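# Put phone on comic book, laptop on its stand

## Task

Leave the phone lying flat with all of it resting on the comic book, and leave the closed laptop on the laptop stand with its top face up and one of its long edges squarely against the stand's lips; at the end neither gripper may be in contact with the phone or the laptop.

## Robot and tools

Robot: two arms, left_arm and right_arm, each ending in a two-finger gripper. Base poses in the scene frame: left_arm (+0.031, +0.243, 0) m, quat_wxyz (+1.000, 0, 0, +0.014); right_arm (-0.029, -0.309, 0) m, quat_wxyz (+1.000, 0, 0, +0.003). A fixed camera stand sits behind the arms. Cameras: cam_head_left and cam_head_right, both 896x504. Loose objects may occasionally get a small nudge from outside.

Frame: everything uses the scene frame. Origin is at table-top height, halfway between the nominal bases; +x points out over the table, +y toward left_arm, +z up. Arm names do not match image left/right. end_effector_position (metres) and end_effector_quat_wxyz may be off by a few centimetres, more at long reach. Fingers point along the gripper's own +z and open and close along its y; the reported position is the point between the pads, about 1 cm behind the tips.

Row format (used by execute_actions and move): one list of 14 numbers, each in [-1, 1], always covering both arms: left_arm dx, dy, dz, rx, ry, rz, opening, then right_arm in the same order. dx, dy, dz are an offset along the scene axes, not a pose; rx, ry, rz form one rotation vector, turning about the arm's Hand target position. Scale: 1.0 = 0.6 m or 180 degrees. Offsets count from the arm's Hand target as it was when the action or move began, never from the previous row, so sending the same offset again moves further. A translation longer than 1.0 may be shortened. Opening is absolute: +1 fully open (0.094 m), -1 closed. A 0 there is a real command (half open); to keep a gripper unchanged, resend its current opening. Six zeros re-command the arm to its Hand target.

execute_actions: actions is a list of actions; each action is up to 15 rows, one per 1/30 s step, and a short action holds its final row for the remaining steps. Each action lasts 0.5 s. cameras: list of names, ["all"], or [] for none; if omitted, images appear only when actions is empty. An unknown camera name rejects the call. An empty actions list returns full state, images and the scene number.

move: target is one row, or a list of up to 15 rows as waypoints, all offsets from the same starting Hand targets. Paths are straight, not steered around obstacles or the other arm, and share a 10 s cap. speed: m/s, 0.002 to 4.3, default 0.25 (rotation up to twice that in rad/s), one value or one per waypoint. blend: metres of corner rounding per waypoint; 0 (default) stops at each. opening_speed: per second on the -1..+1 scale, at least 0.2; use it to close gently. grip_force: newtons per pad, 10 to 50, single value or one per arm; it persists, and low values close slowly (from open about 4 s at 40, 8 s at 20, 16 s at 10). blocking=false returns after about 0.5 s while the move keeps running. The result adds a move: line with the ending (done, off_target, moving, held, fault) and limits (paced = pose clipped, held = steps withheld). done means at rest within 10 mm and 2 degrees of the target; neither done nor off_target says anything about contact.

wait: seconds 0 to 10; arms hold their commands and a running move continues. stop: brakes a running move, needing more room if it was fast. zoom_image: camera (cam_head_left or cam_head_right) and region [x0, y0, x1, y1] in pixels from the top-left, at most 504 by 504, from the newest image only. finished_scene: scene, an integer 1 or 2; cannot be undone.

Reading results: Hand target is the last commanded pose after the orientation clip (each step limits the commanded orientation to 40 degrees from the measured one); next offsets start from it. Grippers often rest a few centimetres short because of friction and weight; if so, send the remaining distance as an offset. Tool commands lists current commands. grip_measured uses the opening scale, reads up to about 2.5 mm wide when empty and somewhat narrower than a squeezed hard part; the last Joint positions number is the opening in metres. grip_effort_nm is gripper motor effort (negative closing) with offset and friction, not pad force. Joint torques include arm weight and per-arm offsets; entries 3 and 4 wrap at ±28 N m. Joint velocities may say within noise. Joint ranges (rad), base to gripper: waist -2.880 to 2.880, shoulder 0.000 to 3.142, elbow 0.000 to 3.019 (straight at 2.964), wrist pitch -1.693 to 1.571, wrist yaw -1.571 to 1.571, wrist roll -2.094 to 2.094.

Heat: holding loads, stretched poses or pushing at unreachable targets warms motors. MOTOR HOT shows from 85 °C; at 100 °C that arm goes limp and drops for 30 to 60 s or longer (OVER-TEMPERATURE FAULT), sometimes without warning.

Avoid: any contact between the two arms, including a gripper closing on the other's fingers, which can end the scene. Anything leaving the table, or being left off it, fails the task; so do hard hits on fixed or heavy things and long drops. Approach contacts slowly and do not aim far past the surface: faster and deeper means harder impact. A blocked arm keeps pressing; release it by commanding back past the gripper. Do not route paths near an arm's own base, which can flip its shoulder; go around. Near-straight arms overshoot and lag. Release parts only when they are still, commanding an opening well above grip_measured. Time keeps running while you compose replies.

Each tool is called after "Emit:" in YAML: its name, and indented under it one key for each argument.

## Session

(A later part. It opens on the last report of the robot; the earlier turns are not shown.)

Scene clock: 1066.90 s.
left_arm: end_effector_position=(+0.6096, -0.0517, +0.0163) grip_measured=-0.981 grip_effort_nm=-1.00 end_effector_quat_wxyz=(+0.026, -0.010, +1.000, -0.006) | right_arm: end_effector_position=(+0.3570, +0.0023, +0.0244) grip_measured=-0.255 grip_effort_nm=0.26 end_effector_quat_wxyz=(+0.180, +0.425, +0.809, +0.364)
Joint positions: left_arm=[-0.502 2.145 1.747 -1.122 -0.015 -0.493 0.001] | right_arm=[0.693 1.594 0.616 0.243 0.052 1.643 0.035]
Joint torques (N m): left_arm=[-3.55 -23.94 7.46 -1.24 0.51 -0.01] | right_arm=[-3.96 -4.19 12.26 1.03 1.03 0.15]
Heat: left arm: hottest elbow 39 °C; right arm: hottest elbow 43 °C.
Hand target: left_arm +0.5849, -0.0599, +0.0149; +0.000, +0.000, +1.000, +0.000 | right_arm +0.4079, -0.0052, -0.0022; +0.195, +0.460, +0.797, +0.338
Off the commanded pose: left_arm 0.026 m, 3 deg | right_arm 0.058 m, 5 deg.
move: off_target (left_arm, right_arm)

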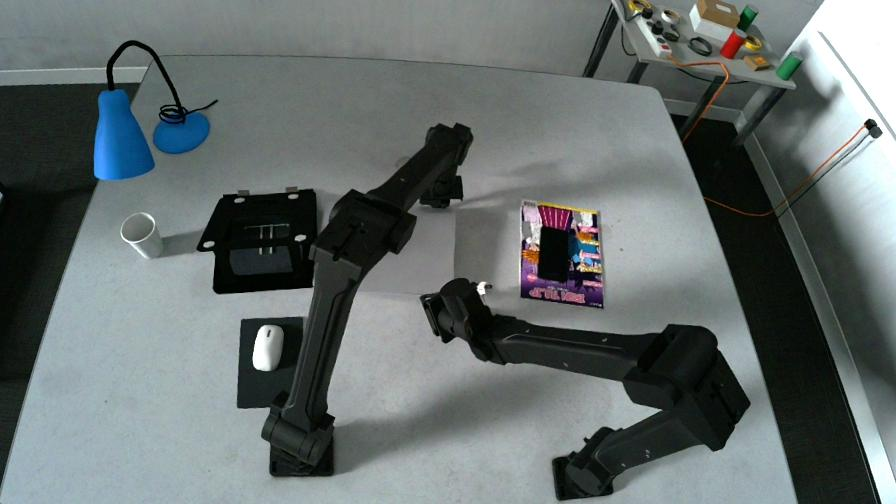

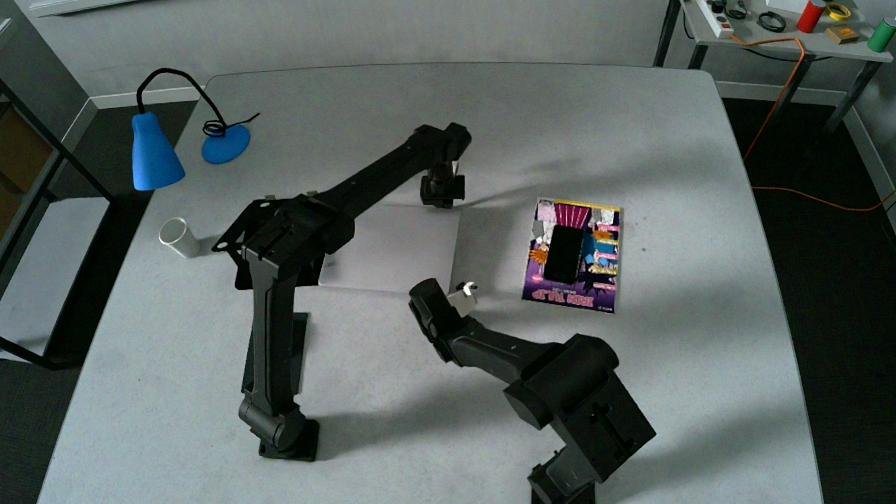

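Emit:
move:
  target: [0, 0, 0, 0, 0, 0, -1, -0.015, 0, 0.095, 0, 0, 0, -0.25]
  speed: 0.04
  cameras: ["all"]

Emit:
zoom_image:
  camera: "cam_head_right"
  region: [320, 160, 560, 360]

Emit:
zoom_image:
  camera: "cam_head_left"
  region: [400, 260, 480, 320]

Scene clock: 1072.23 s.
left_arm: end_effector_position=(+0.6014, -0.0536, +0.0155) grip_measured=-0.981 grip_effort_nm=-1.00 end_effector_quat_wxyz=(+0.013, -0.007, +1.000, -0.004) | right_arm: end_effector_position=(+0.3723, -0.0161, +0.0287) grip_measured=-0.251 grip_effort_nm=0.03 end_effector_quat_wxyz=(+0.180, +0.457, +0.813, +0.314)
Joint positions: left_arm=[-0.508 2.144 1.745 -1.144 -0.005 -0.493 0.001] | right_arm=[0.656 1.572 0.681 0.058 0.083 1.653 0.035]
Joint torques (N m): left_arm=[-3.02 -23.3 7.31 -0.34 0.1 -0.01] | right_arm=[-0.26 -14.68 10.51 1.11 0.36 0.12]
Heat: left arm: hottest elbow 39 °C; right arm: hottest elbow 44 °C.
Hand target: left_arm +0.5849, -0.0599, +0.0150; +0.000, +0.000, +1.000, +0.000 | right_arm +0.3989, -0.0050, +0.0550; +0.195, +0.460, +0.797, +0.338
Off the commanded pose: left_arm 0.018 m, 2 deg | right_arm 0.039 m, 4 deg.
move: off_target (left_arm, right_arm)

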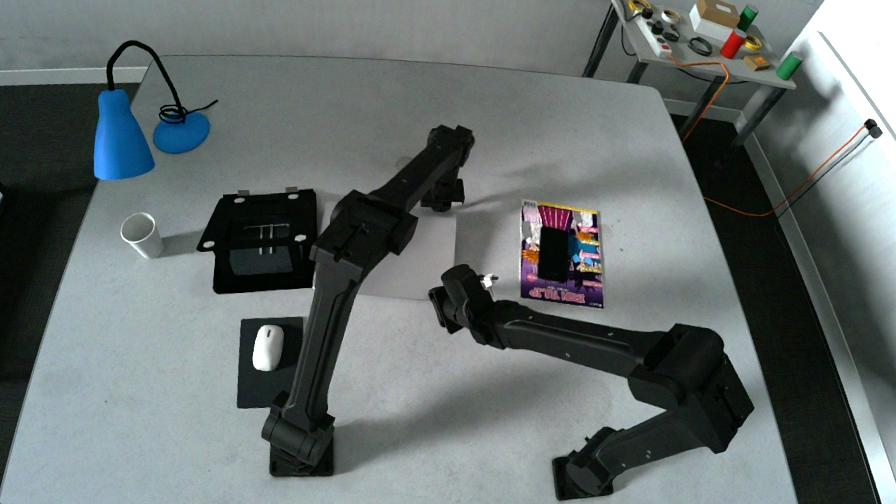

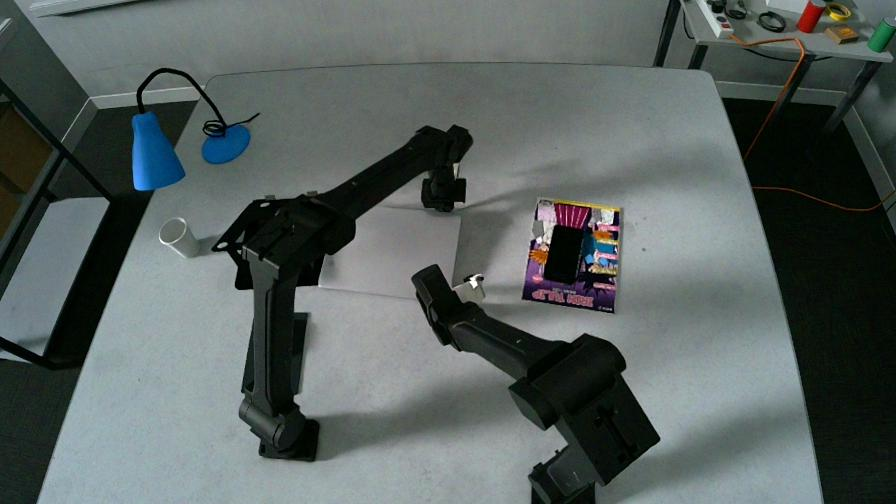

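Scaled by 2.100.

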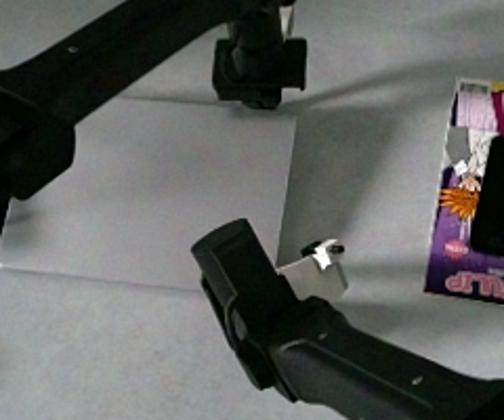

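Scaled by 6.300.

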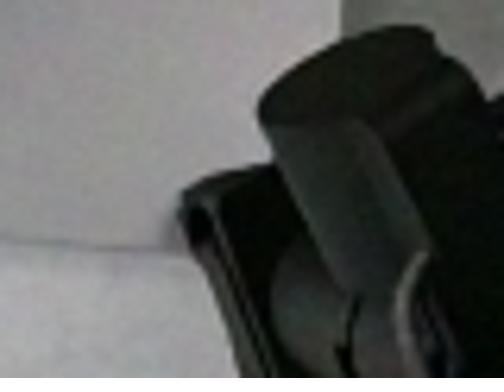

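Emit:
move:
  target: [0, 0, 0, 0, 0, 0, -1, 0, 0, 0.03, 0, 0, 0, -0.25]
  speed: 0.04
  cameras: ["all"]

Emit:
zoom_image:
  camera: "cam_head_right"
  region: [320, 160, 560, 360]

Emit:
zoom_image:
  camera: "cam_head_left"
  region: [320, 190, 520, 330]

Scene clock: 1076.77 s.
left_arm: end_effector_position=(+0.6014, -0.0536, +0.0155) grip_measured=-0.981 grip_effort_nm=-1.00 end_effector_quat_wxyz=(+0.013, -0.007, +1.000, -0.004) | right_arm: end_effector_position=(+0.3776, -0.0133, +0.0488) grip_measured=-0.251 grip_effort_nm=0.03 end_effector_quat_wxyz=(+0.184, +0.457, +0.810, +0.317)
Joint positions: left_arm=[-0.508 2.144 1.745 -1.144 -0.004 -0.493 0.001] | right_arm=[0.655 1.534 0.707 0.003 0.088 1.654 0.035]
Joint torques (N m): left_arm=[-3.43 -23.82 7.19 -0.28 0.14 0] | right_arm=[-0.32 -14.86 10.3 1.01 0.19 0.14]
Heat: left arm: hottest elbow 39 °C; right arm: hottest elbow 44 °C.
Hand target: left_arm +0.5850, -0.0599, +0.0150; +0.000, +0.000, +1.000, +0.000 | right_arm +0.3990, -0.0051, +0.0730; +0.195, +0.460, +0.797, +0.338
Off the commanded pose: left_arm 0.018 m, 2 deg | right_arm 0.033 m, 3 deg.
move: off_target (left_arm, right_arm)

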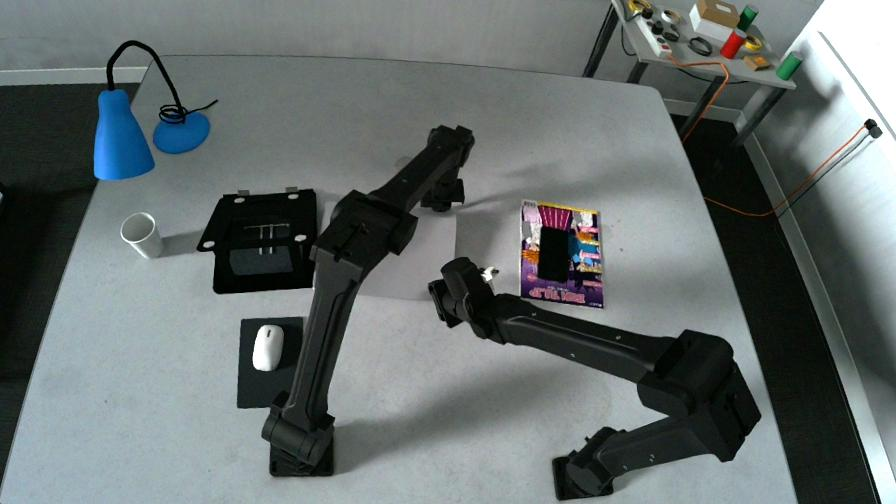

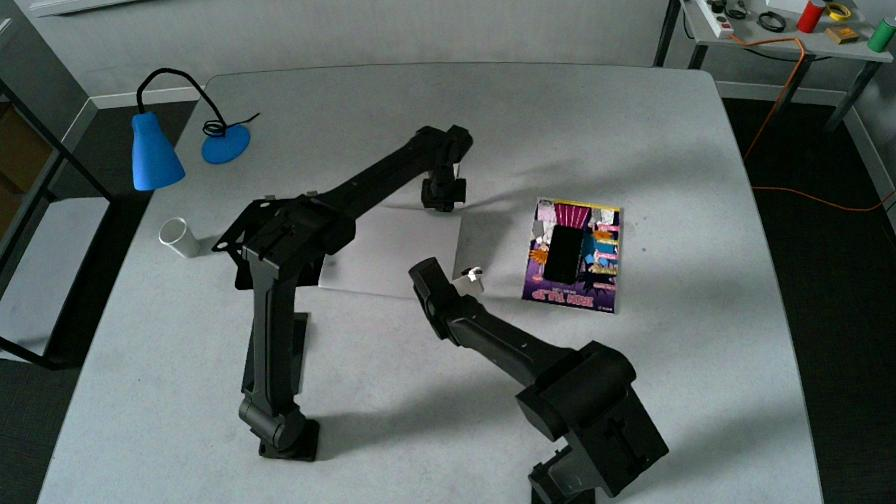

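Scaled by 2.100.

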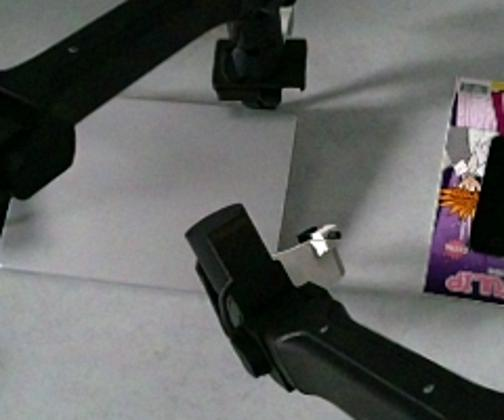

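Scaled by 2.520.

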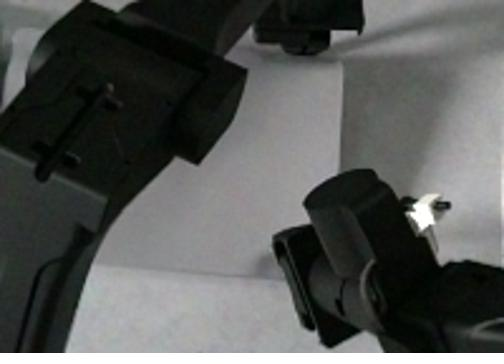

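Emit:
zoom_image:
  camera: "cam_head_right"
  region: [310, 250, 410, 310]

Emit:
zoom_image:
  camera: "cam_head_left"
  region: [340, 270, 440, 330]

Scaled by 5.040.

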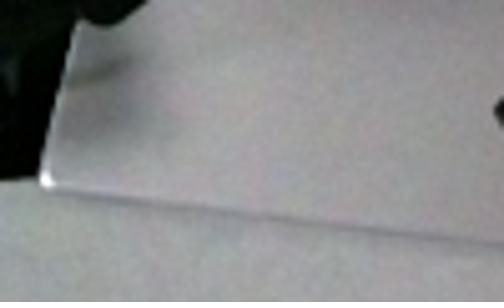

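Scaled by 5.040.

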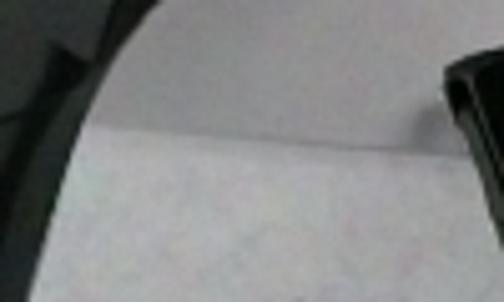

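Emit:
move:
  target:
    - [0.0917, 0.008, 0.025, 0, 0, 0, -1, -0.115, -0.0415, 0.028, 0, 0, 0, -0.25]
    - [0.1167, 0.3333, 0.025, 0, 0, 0, -1, -0.115, -0.09, 0.18, -0.2310, 0.1333, 0.3144, -1]
    - [0.1167, 0.3333, -0.005, 0, 0, 0, -1, 0.12, -0.03, 0.14, -0.2310, 0.1333, 0.3144, -1]
  speed: [0.12, 0.25, 0.2]
  blend: [0.01, 0.0, 0]
  cameras: ["all"]

Emit:
zoom_image:
  camera: "cam_head_right"
  region: [280, 160, 520, 360]

Scene clock: 1183.30 s.
left_arm: end_effector_position=(+0.6539, +0.1336, +0.0149) grip_measured=-0.981 grip_effort_nm=-1.00 end_effector_quat_wxyz=(-0.006, +0.001, +1.000, +0.002) | right_arm: end_effector_position=(+0.4529, -0.0270, +0.1535) grip_measured=-0.991 grip_effort_nm=-0.49 end_effector_quat_wxyz=(-0.005, -0.001, +1.000, -0.003)
Joint positions: left_arm=[-0.202 2.143 1.742 -1.182 -0.002 -0.172 0.001] | right_arm=[0.525 1.837 1.636 -1.381 -0.001 0.529 0]
Joint torques (N m): left_arm=[-0.85 -23.18 7.5 1.22 0.09 0.11] | right_arm=[-0.15 -19.55 12.75 -0.12 0.08 0.07]
Motor temperatures (°C): left_arm=[22 36 39 23 26 23 31] | right_arm=[26 38 48 25 24 23 25]
Heat: left arm: hottest elbow 39 °C; right arm: hottest elbow 48 °C.
Hand target: left_arm +0.6550, +0.1400, +0.0119; +0.000, +0.000, +1.000, +0.000 | right_arm +0.4709, -0.0230, +0.1569; +0.000, +0.000, +1.000, +0.000
Off the commanded pose: left_arm 0.007 m, 1 deg | right_arm 0.019 m, 1 deg.
move: off_target (right_arm); target 2's new opening was sent with right_arm's hand 0.022 m and 1 deg from that target

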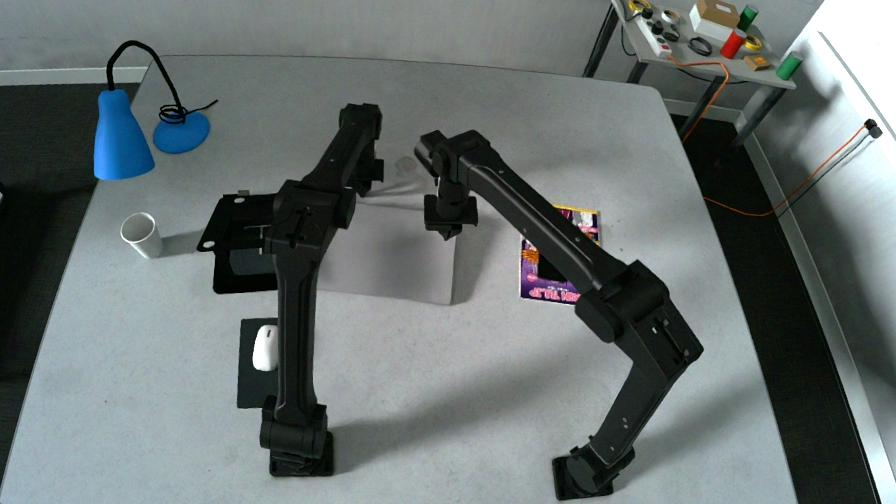

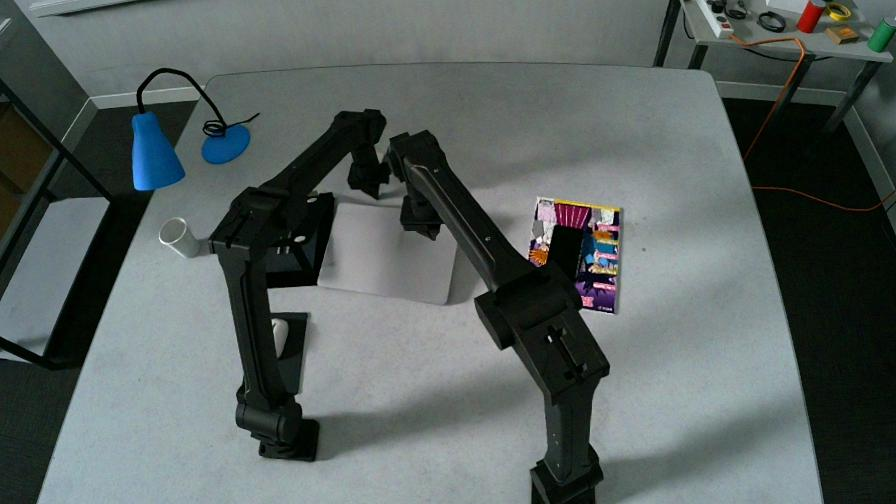

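Scaled by 2.100.

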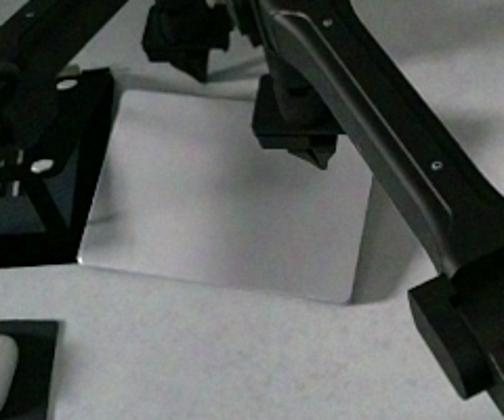

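Emit:
move:
  target:
    - [0, 0.05, 0, 0, 0, 0, -1, 0, 0, 0, 0, 0, 0, -1]
    - [-0.15, 0.05, 0, 0, 0, 0, -1, 0, 0, 0, 0, 0, 0, -1]
  speed: [0.15, 0.08]
  cameras: ["all"]

Emit:
zoom_image:
  camera: "cam_head_right"
  region: [280, 160, 520, 360]

Scene clock: 1196.43 s.
left_arm: end_effector_position=(+0.5788, +0.1698, +0.0131) grip_measured=-0.981 grip_effort_nm=-1.00 end_effector_quat_wxyz=(+0.011, +0.002, +1.000, -0.001) | right_arm: end_effector_position=(+0.4528, -0.0271, +0.1535) grip_measured=-0.991 grip_effort_nm=-0.50 end_effector_quat_wxyz=(-0.006, -0.001, +1.000, -0.003)
Joint positions: left_arm=[-0.16 1.938 1.391 -1.002 -0.001 -0.127 0.001] | right_arm=[0.525 1.837 1.636 -1.382 -0.001 0.529 0]
Joint torques (N m): left_arm=[-1.67 -20.95 6.09 0.01 0 -0.06] | right_arm=[-0.15 -19.02 12.74 -0.24 0.09 0.08]
Heat: left arm: hottest elbow 39 °C; right arm: hottest elbow 52 °C.
Hand target: left_arm +0.5650, +0.1700, +0.0119; +0.000, +0.000, +1.000, +0.000 | right_arm +0.4709, -0.0230, +0.1569; +0.000, +0.000, +1.000, +0.000
Off the commanded pose: left_arm 0.014 m, 1 deg | right_arm 0.019 m, 1 deg.
move: off_target (left_arm, right_arm)

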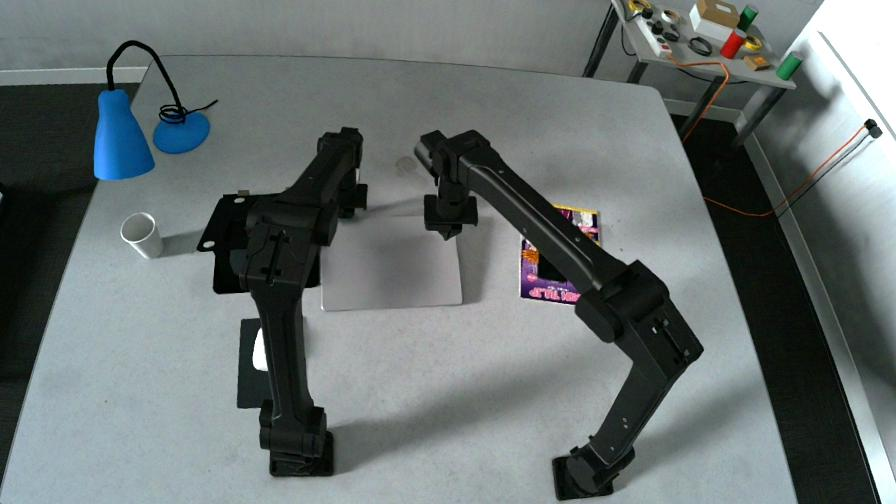

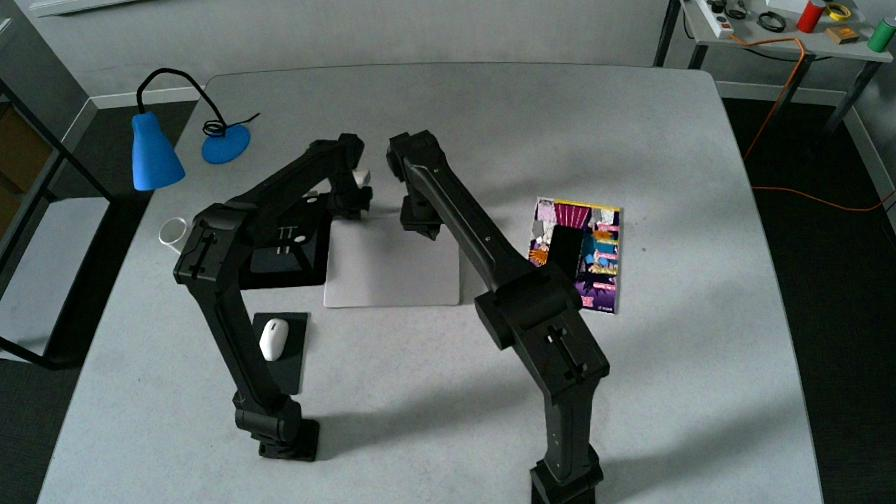

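Scaled by 2.100.

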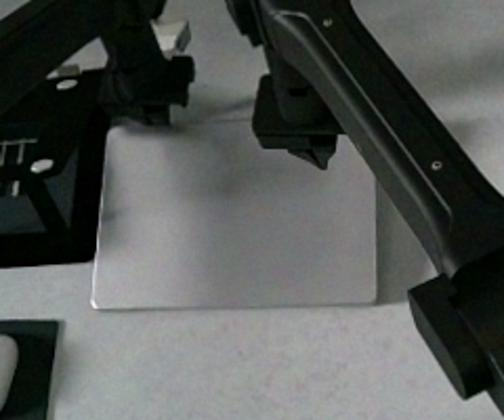

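Emit:
move:
  target:
    - [0.075, 0, 0.03, 0, 0, 0, -1, 0, 0, 0, 0, 0, 0, -1]
    - [0.0583, 0, 0.2635, 0, 0, 0, -1, 0, 0, 0, 0, 0, 0, -1]
    - [-0.4583, -0.0083, 0.2468, 0.2083, -0.2083, -0.4679, -1, 0, 0, 0, 0, 0, 0, -1]
    - [-0.4583, -0.0083, 0.0802, 0.2083, -0.2083, -0.4679, -0.25, 0.1068, 0.1633, -0.1115, 0, 0, 0, -1]
  speed: [0.12, 0.25, 0.25, 0.15]
  blend: [0.01, 0.03, 0.03, 0]
  cameras: ["all"]

Emit:
zoom_image:
  camera: "cam_head_right"
  region: [280, 160, 520, 360]

Scene clock: 1232.50 s.
left_arm: end_effector_position=(+0.2905, +0.1669, +0.0632) grip_measured=-0.253 grip_effort_nm=0.13 end_effector_quat_wxyz=(+0.287, +0.641, +0.651, +0.287) | right_arm: end_effector_position=(+0.5264, +0.0616, +0.0939) grip_measured=-0.991 grip_effort_nm=-0.50 end_effector_quat_wxyz=(-0.003, +0.001, +1.000, -0.001)
Joint positions: left_arm=[-0.557 0.667 0.162 -0.306 -0.389 1.184 0.035] | right_arm=[0.584 2.173 2.01 -1.413 -0.001 0.592 0]
Joint torques (N m): left_arm=[-1.79 -1.49 9.4 2.3 -0.11 0.04] | right_arm=[1.2 -23.77 12.81 -0.24 0.08 0.23]
Motor temperatures (°C): left_arm=[22 33 39 23 26 23 31] | right_arm=[26 39 56 25 24 23 25]
Heat: left arm: hottest elbow 39 °C; right arm: hottest elbow 56 °C.
Hand target: left_arm +0.2900, +0.1650, +0.0599; +0.287, +0.646, +0.646, +0.288 | right_arm +0.5350, +0.0750, +0.0899; +0.000, +0.000, +1.000, +0.000
Off the commanded pose: left_arm 0.004 m, 1 deg | right_arm 0.016 m, 0 deg.
move: off_target (right_arm)

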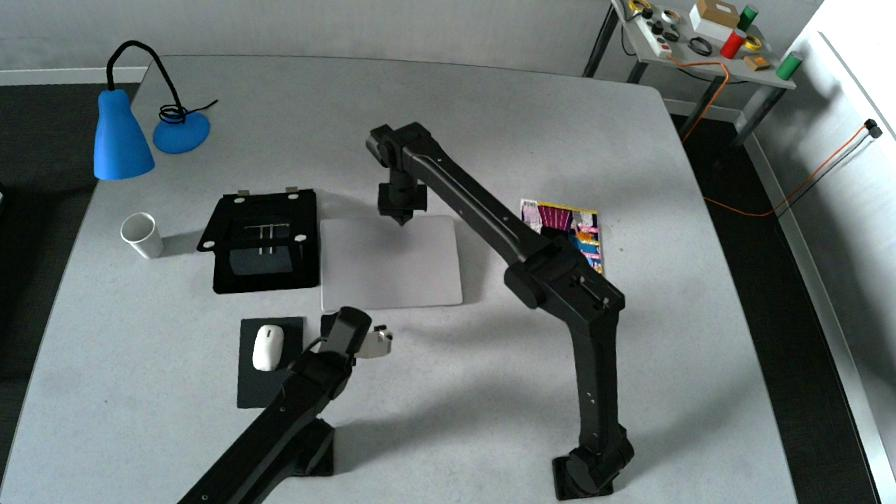

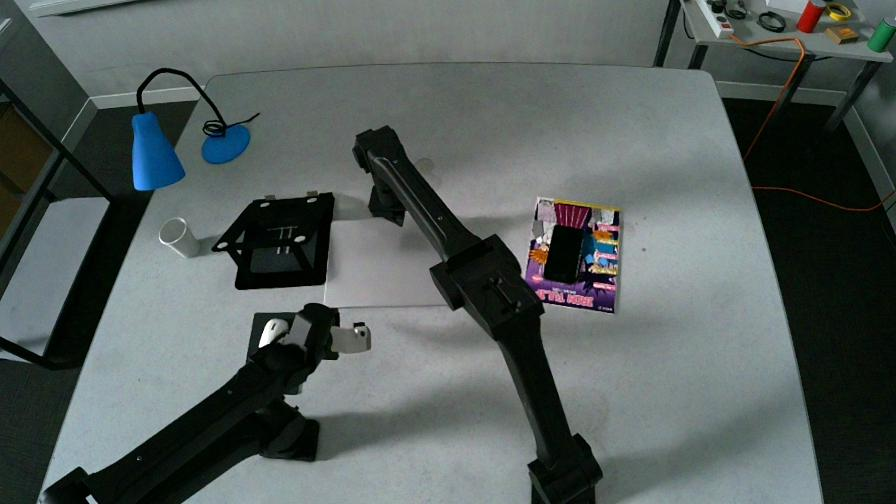

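Scaled by 2.100.

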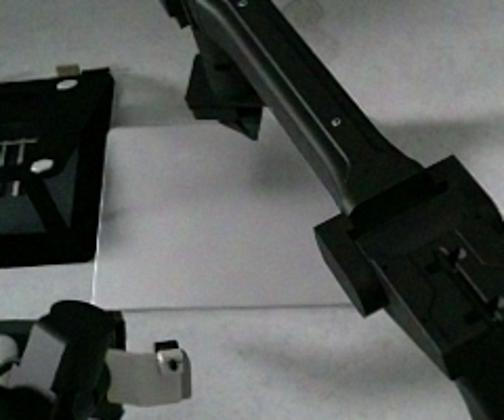

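Emit:
move:
  target:
    - [0, 0, 0, 0, 0, 0, -0.25, 0.0167, 0.2, 0.02, 0.1093, -0.1258, 0, -1]
    - [0, 0, -0.0733, 0, 0, 0, -0.25, 0.0167, 0.2, -0.07, 0.1093, -0.1258, 0, -1]
  speed: [0.2, 0.1]
  cameras: ["all"]

Emit:
zoom_image:
  camera: "cam_head_right"
  region: [280, 160, 520, 360]

Emit:
zoom_image:
  camera: "cam_head_left"
  region: [280, 190, 480, 350]

Scene clock: 1248.20 s.
left_arm: end_effector_position=(+0.2950, +0.1643, +0.0235) grip_measured=-0.252 grip_effort_nm=0.13 end_effector_quat_wxyz=(+0.295, +0.638, +0.650, +0.289) | right_arm: end_effector_position=(+0.5508, +0.1930, +0.0779) grip_measured=-0.991 grip_effort_nm=-0.49 end_effector_quat_wxyz=(+0.208, +0.000, +0.962, +0.179)
Joint positions: left_arm=[-0.557 0.911 0.087 0.031 -0.389 1.184 0.035] | right_arm=[0.71 2.118 1.771 -0.668 0.001 0.714 0]
Joint torques (N m): left_arm=[-2.14 -1.44 7.21 1.91 -0.16 0.01] | right_arm=[1.08 -24.41 7.97 1.54 0.14 0.19]
Heat: left arm: hottest elbow 39 °C; right arm: hottest elbow 53 °C.
Hand target: left_arm +0.2901, +0.1649, +0.0160; +0.288, +0.646, +0.646, +0.288 | right_arm +0.5450, +0.1950, +0.0479; +0.195, +0.000, +0.966, +0.170
Off the commanded pose: left_arm 0.009 m, 1 deg | right_arm 0.031 m, 2 deg.
move: off_target (right_arm)

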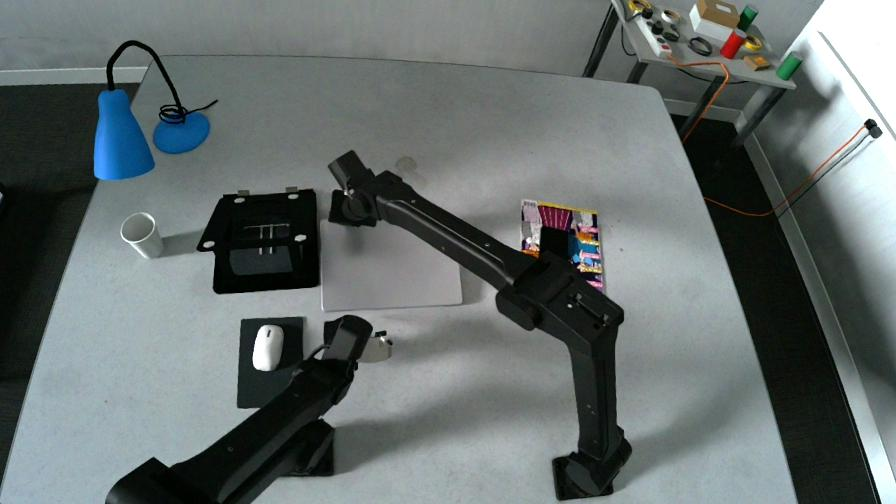

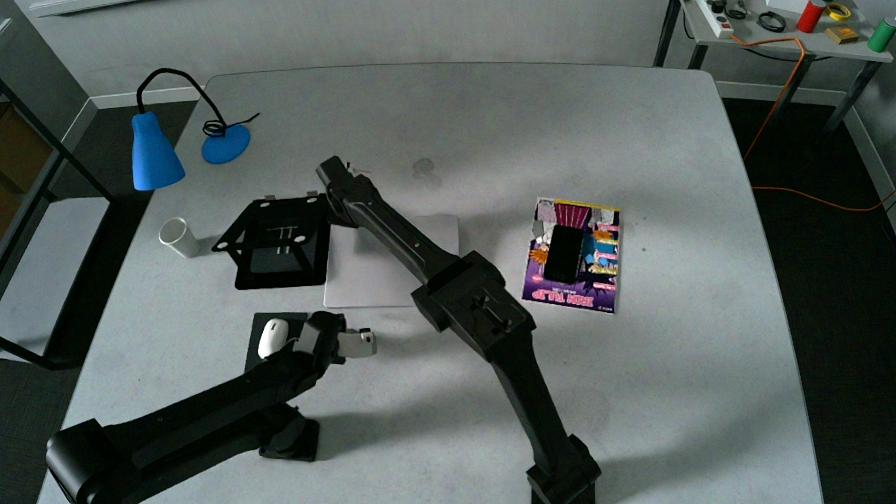

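Scaled by 2.100.

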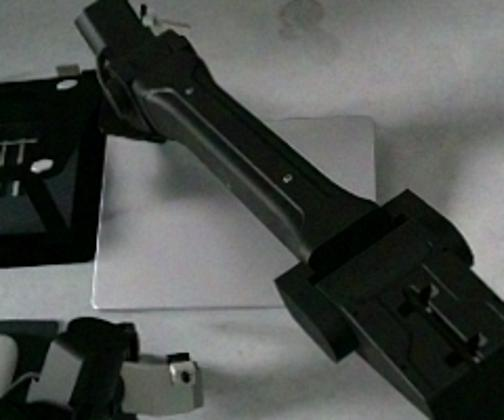

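Scaled by 2.520.

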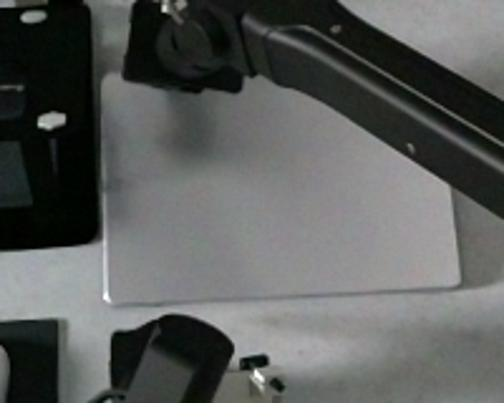

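Emit:
move:
  target:
    - [0, 0, 0, 0, 0, 0, -0.25, -0.025, -0.005, -0.0465, 0, 0, 0, -1]
    - [0, 0, 0, 0, 0, 0, -0.25, -0.025, -0.005, -0.1215, 0, 0, 0, -1]
  speed: [0.1, 0.05]
  blend: [0.02, 0]
  cameras: ["all"]

Emit:
zoom_image:
  camera: "cam_head_left"
  region: [280, 190, 480, 350]

Scene clock: 1262.70 s.
left_arm: end_effector_position=(+0.2950, +0.1643, +0.0236) grip_measured=-0.252 grip_effort_nm=0.13 end_effector_quat_wxyz=(+0.295, +0.638, +0.650, +0.289) | right_arm: end_effector_position=(+0.5500, +0.1948, +0.0580) grip_measured=-0.991 grip_effort_nm=-0.49 end_effector_quat_wxyz=(+0.238, +0.003, +0.950, +0.204)
Joint positions: left_arm=[-0.557 0.911 0.087 0.032 -0.389 1.184 0.035] | right_arm=[0.714 2.11 1.669 -0.492 0.009 0.723 0]
Joint torques (N m): left_arm=[-2.02 -1.61 7.13 1.83 -0.15 0.04] | right_arm=[1.49 -19.6 5.97 1.42 0.09 0.19]
Heat: left arm: hottest elbow 39 °C; right arm: hottest elbow 52 °C.
Hand target: left_arm +0.2901, +0.1649, +0.0161; +0.288, +0.646, +0.646, +0.288 | right_arm +0.5301, +0.1919, -0.0248; +0.195, +0.000, +0.966, +0.170
Off the commanded pose: left_arm 0.009 m, 1 deg | right_arm 0.085 m, 7 deg.
move: off_target (right_arm); blend cut to 0.0159 m at target 1

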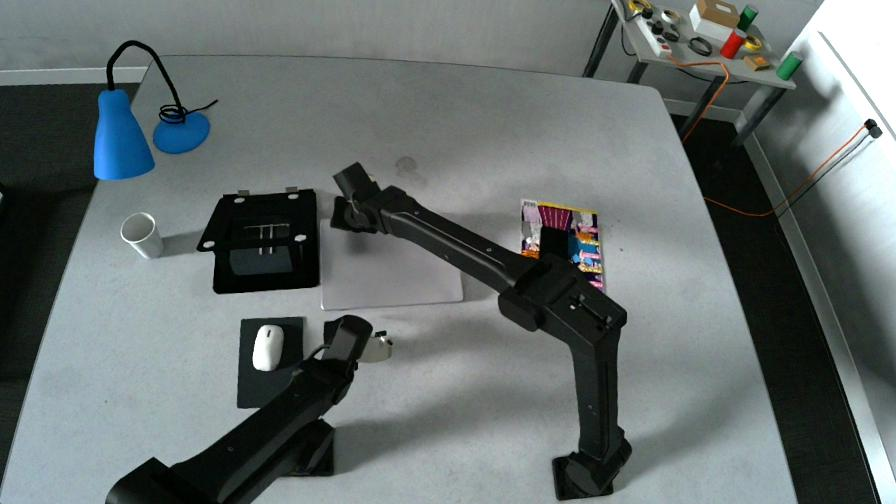

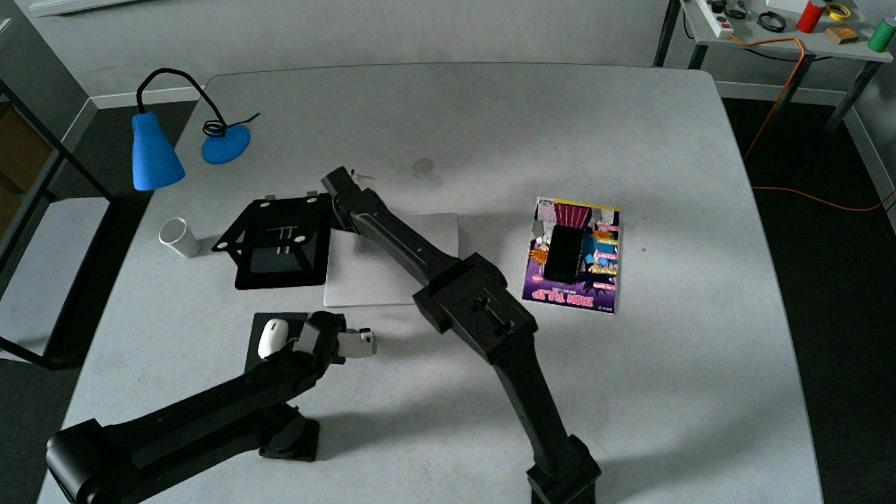

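Scaled by 2.520.

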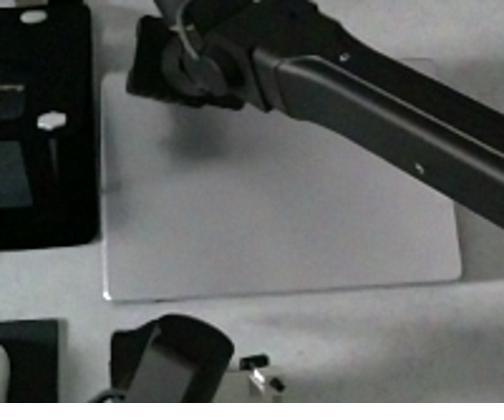

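Emit:
move:
  target: [0.09, 0, 0, 0, 0, 0, -0.25, 0, 0, 0, 0, 0, 0, -1]
  speed: 0.06
  cameras: ["all"]

Emit:
zoom_image:
  camera: "cam_head_left"
  region: [280, 190, 480, 350]

Emit:
zoom_image:
  camera: "cam_head_right"
  region: [290, 270, 390, 350]

Scene clock: 1274.43 s.
left_arm: end_effector_position=(+0.3399, +0.1621, +0.0229) grip_measured=-0.252 grip_effort_nm=0.13 end_effector_quat_wxyz=(+0.302, +0.642, +0.642, +0.292) | right_arm: end_effector_position=(+0.5500, +0.1948, +0.0580) grip_measured=-0.991 grip_effort_nm=-0.49 end_effector_quat_wxyz=(+0.238, +0.003, +0.950, +0.204)
Joint positions: left_arm=[-0.444 1.143 0.161 0.238 -0.3 1.287 0.035] | right_arm=[0.714 2.11 1.669 -0.492 0.009 0.723 0]
Joint torques (N m): left_arm=[-0.38 -1.61 8.75 1.13 0.2 0.05] | right_arm=[1.55 -19.66 5.98 1.46 0.09 0.19]
Motor temperatures (°C): left_arm=[22 30 38 24 26 23 29] | right_arm=[26 42 49 25 24 23 25]
Heat: left arm: hottest elbow 38 °C; right arm: hottest elbow 49 °C.
Hand target: left_arm +0.3441, +0.1650, +0.0161; +0.288, +0.646, +0.646, +0.288 | right_arm +0.5301, +0.1919, -0.0248; +0.195, +0.000, +0.966, +0.170
Off the commanded pose: left_arm 0.008 m, 2 deg | right_arm 0.085 m, 7 deg.
move: off_target (right_arm)

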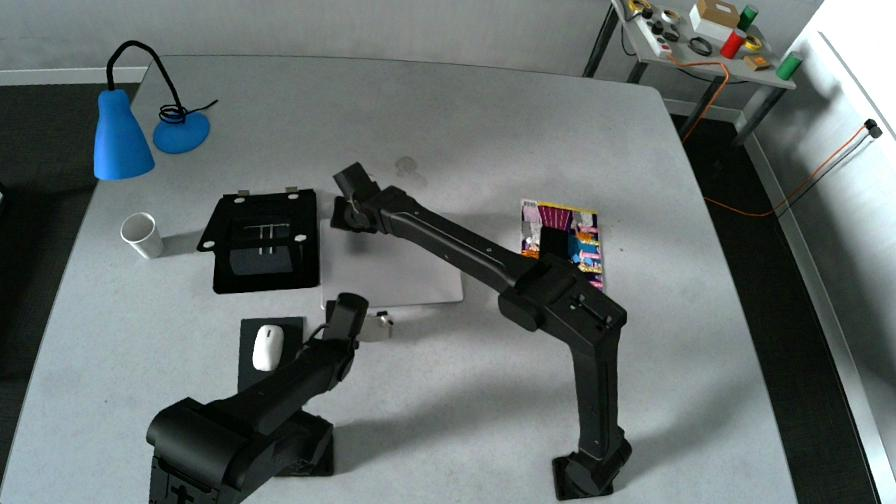

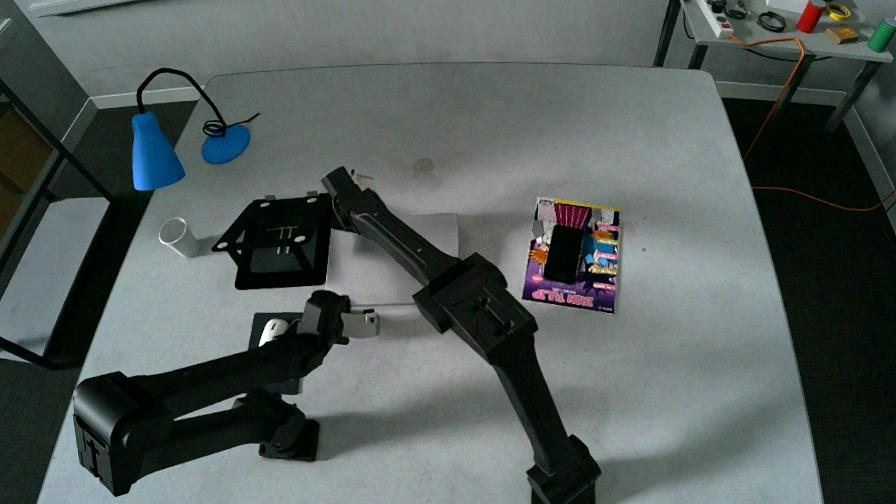

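Scaled by 2.520.

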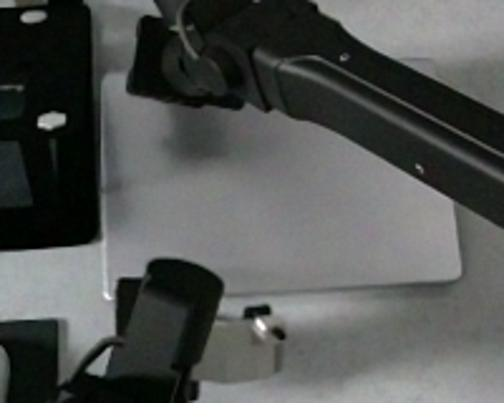

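Scaled by 5.040.

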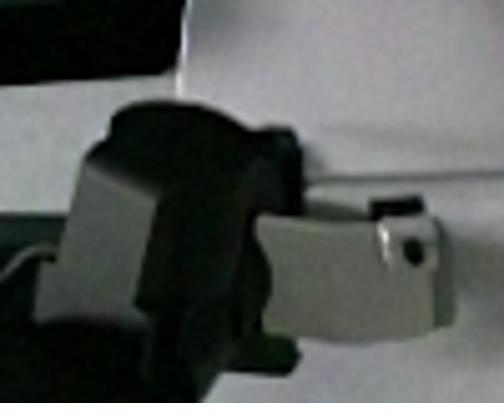

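Emit:
move:
  target: [0.0417, 0, 0, 0, 0, 0, -0.25, 0, 0, 0, 0, 0, 0, -1]
  speed: 0.05
  cameras: ["all"]

Emit:
zoom_image:
  camera: "cam_head_left"
  region: [280, 190, 480, 350]

Emit:
zoom_image:
  camera: "cam_head_right"
  region: [290, 270, 390, 350]

Scene clock: 1277.87 s.
left_arm: end_effector_position=(+0.3565, +0.1625, +0.0220) grip_measured=-0.252 grip_effort_nm=0.13 end_effector_quat_wxyz=(+0.301, +0.644, +0.641, +0.290) | right_arm: end_effector_position=(+0.5546, +0.1968, +0.0617) grip_measured=-0.991 grip_effort_nm=-0.49 end_effector_quat_wxyz=(+0.249, +0.005, +0.946, +0.208)
Joint positions: left_arm=[-0.407 1.207 0.198 0.268 -0.268 1.317 0.035] | right_arm=[0.714 2.11 1.669 -0.468 0.017 0.724 0]
Joint torques (N m): left_arm=[0.44 -1.08 10.09 1.47 0.23 0.02] | right_arm=[1.44 -19.55 6.11 0.58 -0.2 0.16]
Heat: left arm: hottest elbow 38 °C; right arm: hottest elbow 49 °C.
Hand target: left_arm +0.3691, +0.1649, +0.0160; +0.288, +0.646, +0.646, +0.288 | right_arm +0.5301, +0.1919, -0.0248; +0.195, +0.000, +0.966, +0.170
Off the commanded pose: left_arm 0.014 m, 2 deg | right_arm 0.090 m, 8 deg.
move: off_target (left_arm, right_arm)

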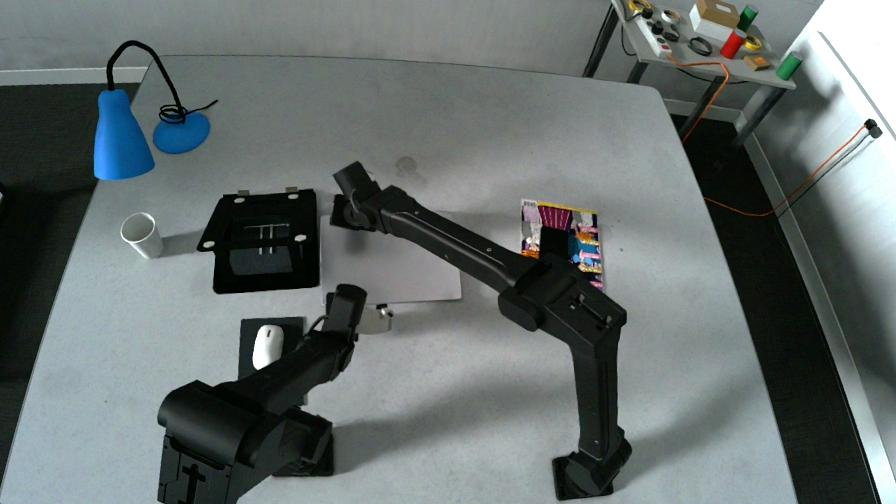

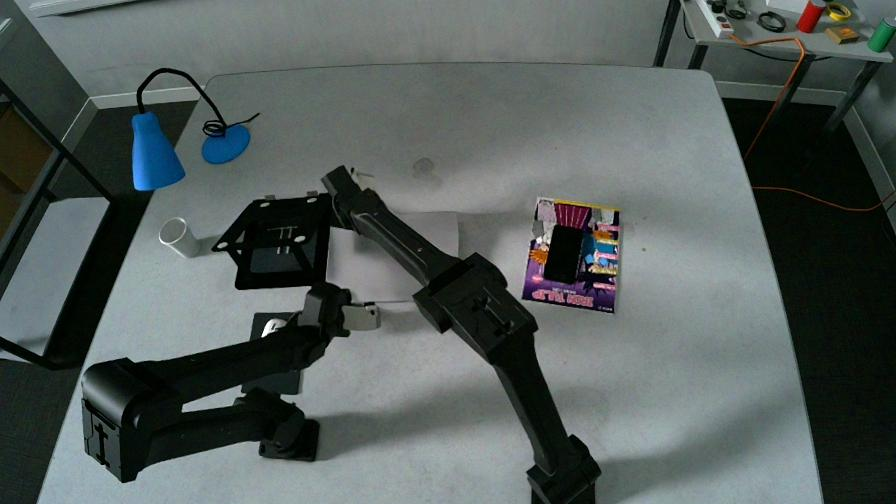

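Scaled by 2.520.

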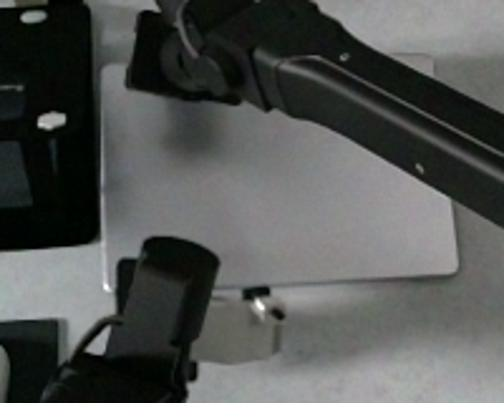

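Scaled by 5.040.

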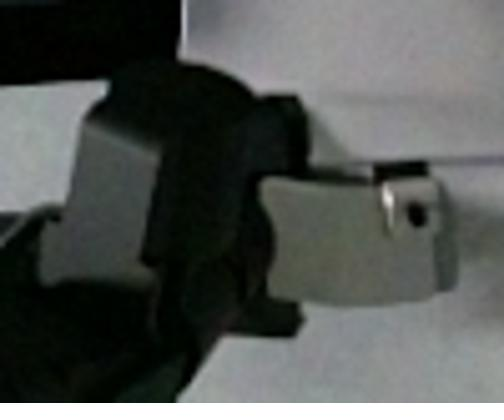

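Emit:
move:
  target: [0.0333, 0, -0.005, 0, 0, 0, -0.25, 0, 0, 0, 0, 0, 0, -1]
  speed: 0.05
  cameras: ["all"]

Emit:
zoom_image:
  camera: "cam_head_left"
  region: [280, 190, 480, 350]

Emit:
zoom_image:
  camera: "cam_head_right"
  region: [290, 260, 390, 340]

Scene clock: 1283.53 s.
left_arm: end_effector_position=(+0.3752, +0.1636, +0.0221) grip_measured=-0.252 grip_effort_nm=0.13 end_effector_quat_wxyz=(+0.302, +0.642, +0.640, +0.293) | right_arm: end_effector_position=(+0.5544, +0.1969, +0.0611) grip_measured=-0.991 grip_effort_nm=-0.49 end_effector_quat_wxyz=(+0.249, +0.005, +0.946, +0.209)
Joint positions: left_arm=[-0.376 1.272 0.236 0.306 -0.251 1.339 0.035] | right_arm=[0.714 2.111 1.669 -0.468 0.016 0.724 0]
Joint torques (N m): left_arm=[-0.38 -1.2 10.55 1.42 0.32 0.03] | right_arm=[1.55 -19.66 6.09 0.61 -0.15 0.19]
Heat: left arm: hottest elbow 39 °C; right arm: hottest elbow 48 °C.
Hand target: left_arm +0.3891, +0.1650, +0.0131; +0.288, +0.646, +0.646, +0.288 | right_arm +0.5301, +0.1919, -0.0250; +0.195, +0.000, +0.966, +0.170
Off the commanded pose: left_arm 0.017 m, 2 deg | right_arm 0.089 m, 8 deg.
move: off_target (left_arm, right_arm)

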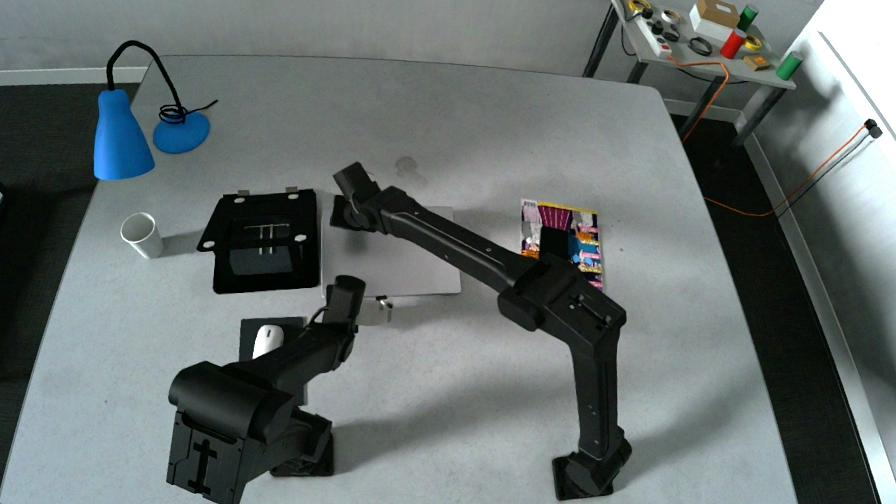

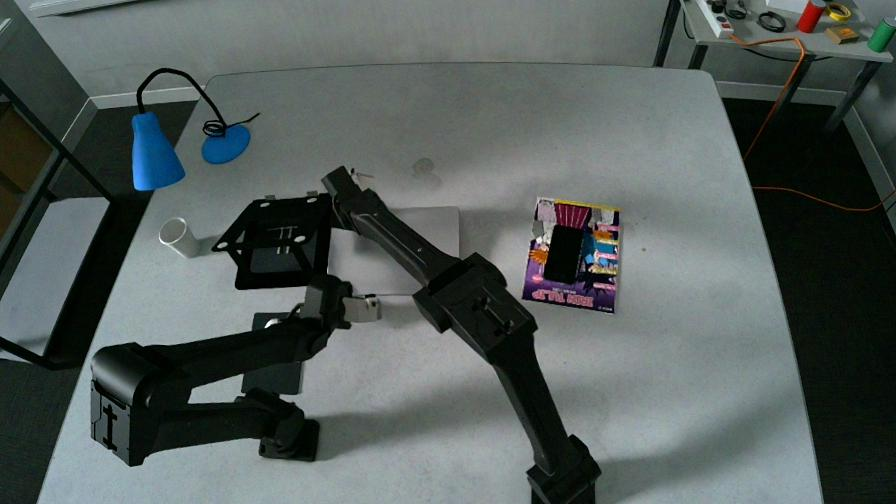

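Scaled by 2.520.

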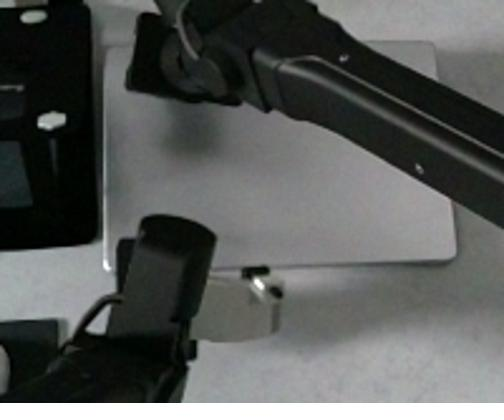

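Scaled by 5.040.

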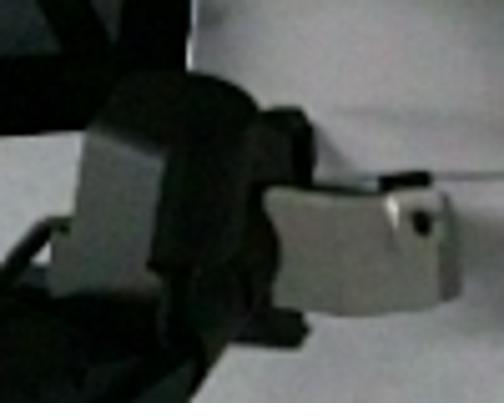

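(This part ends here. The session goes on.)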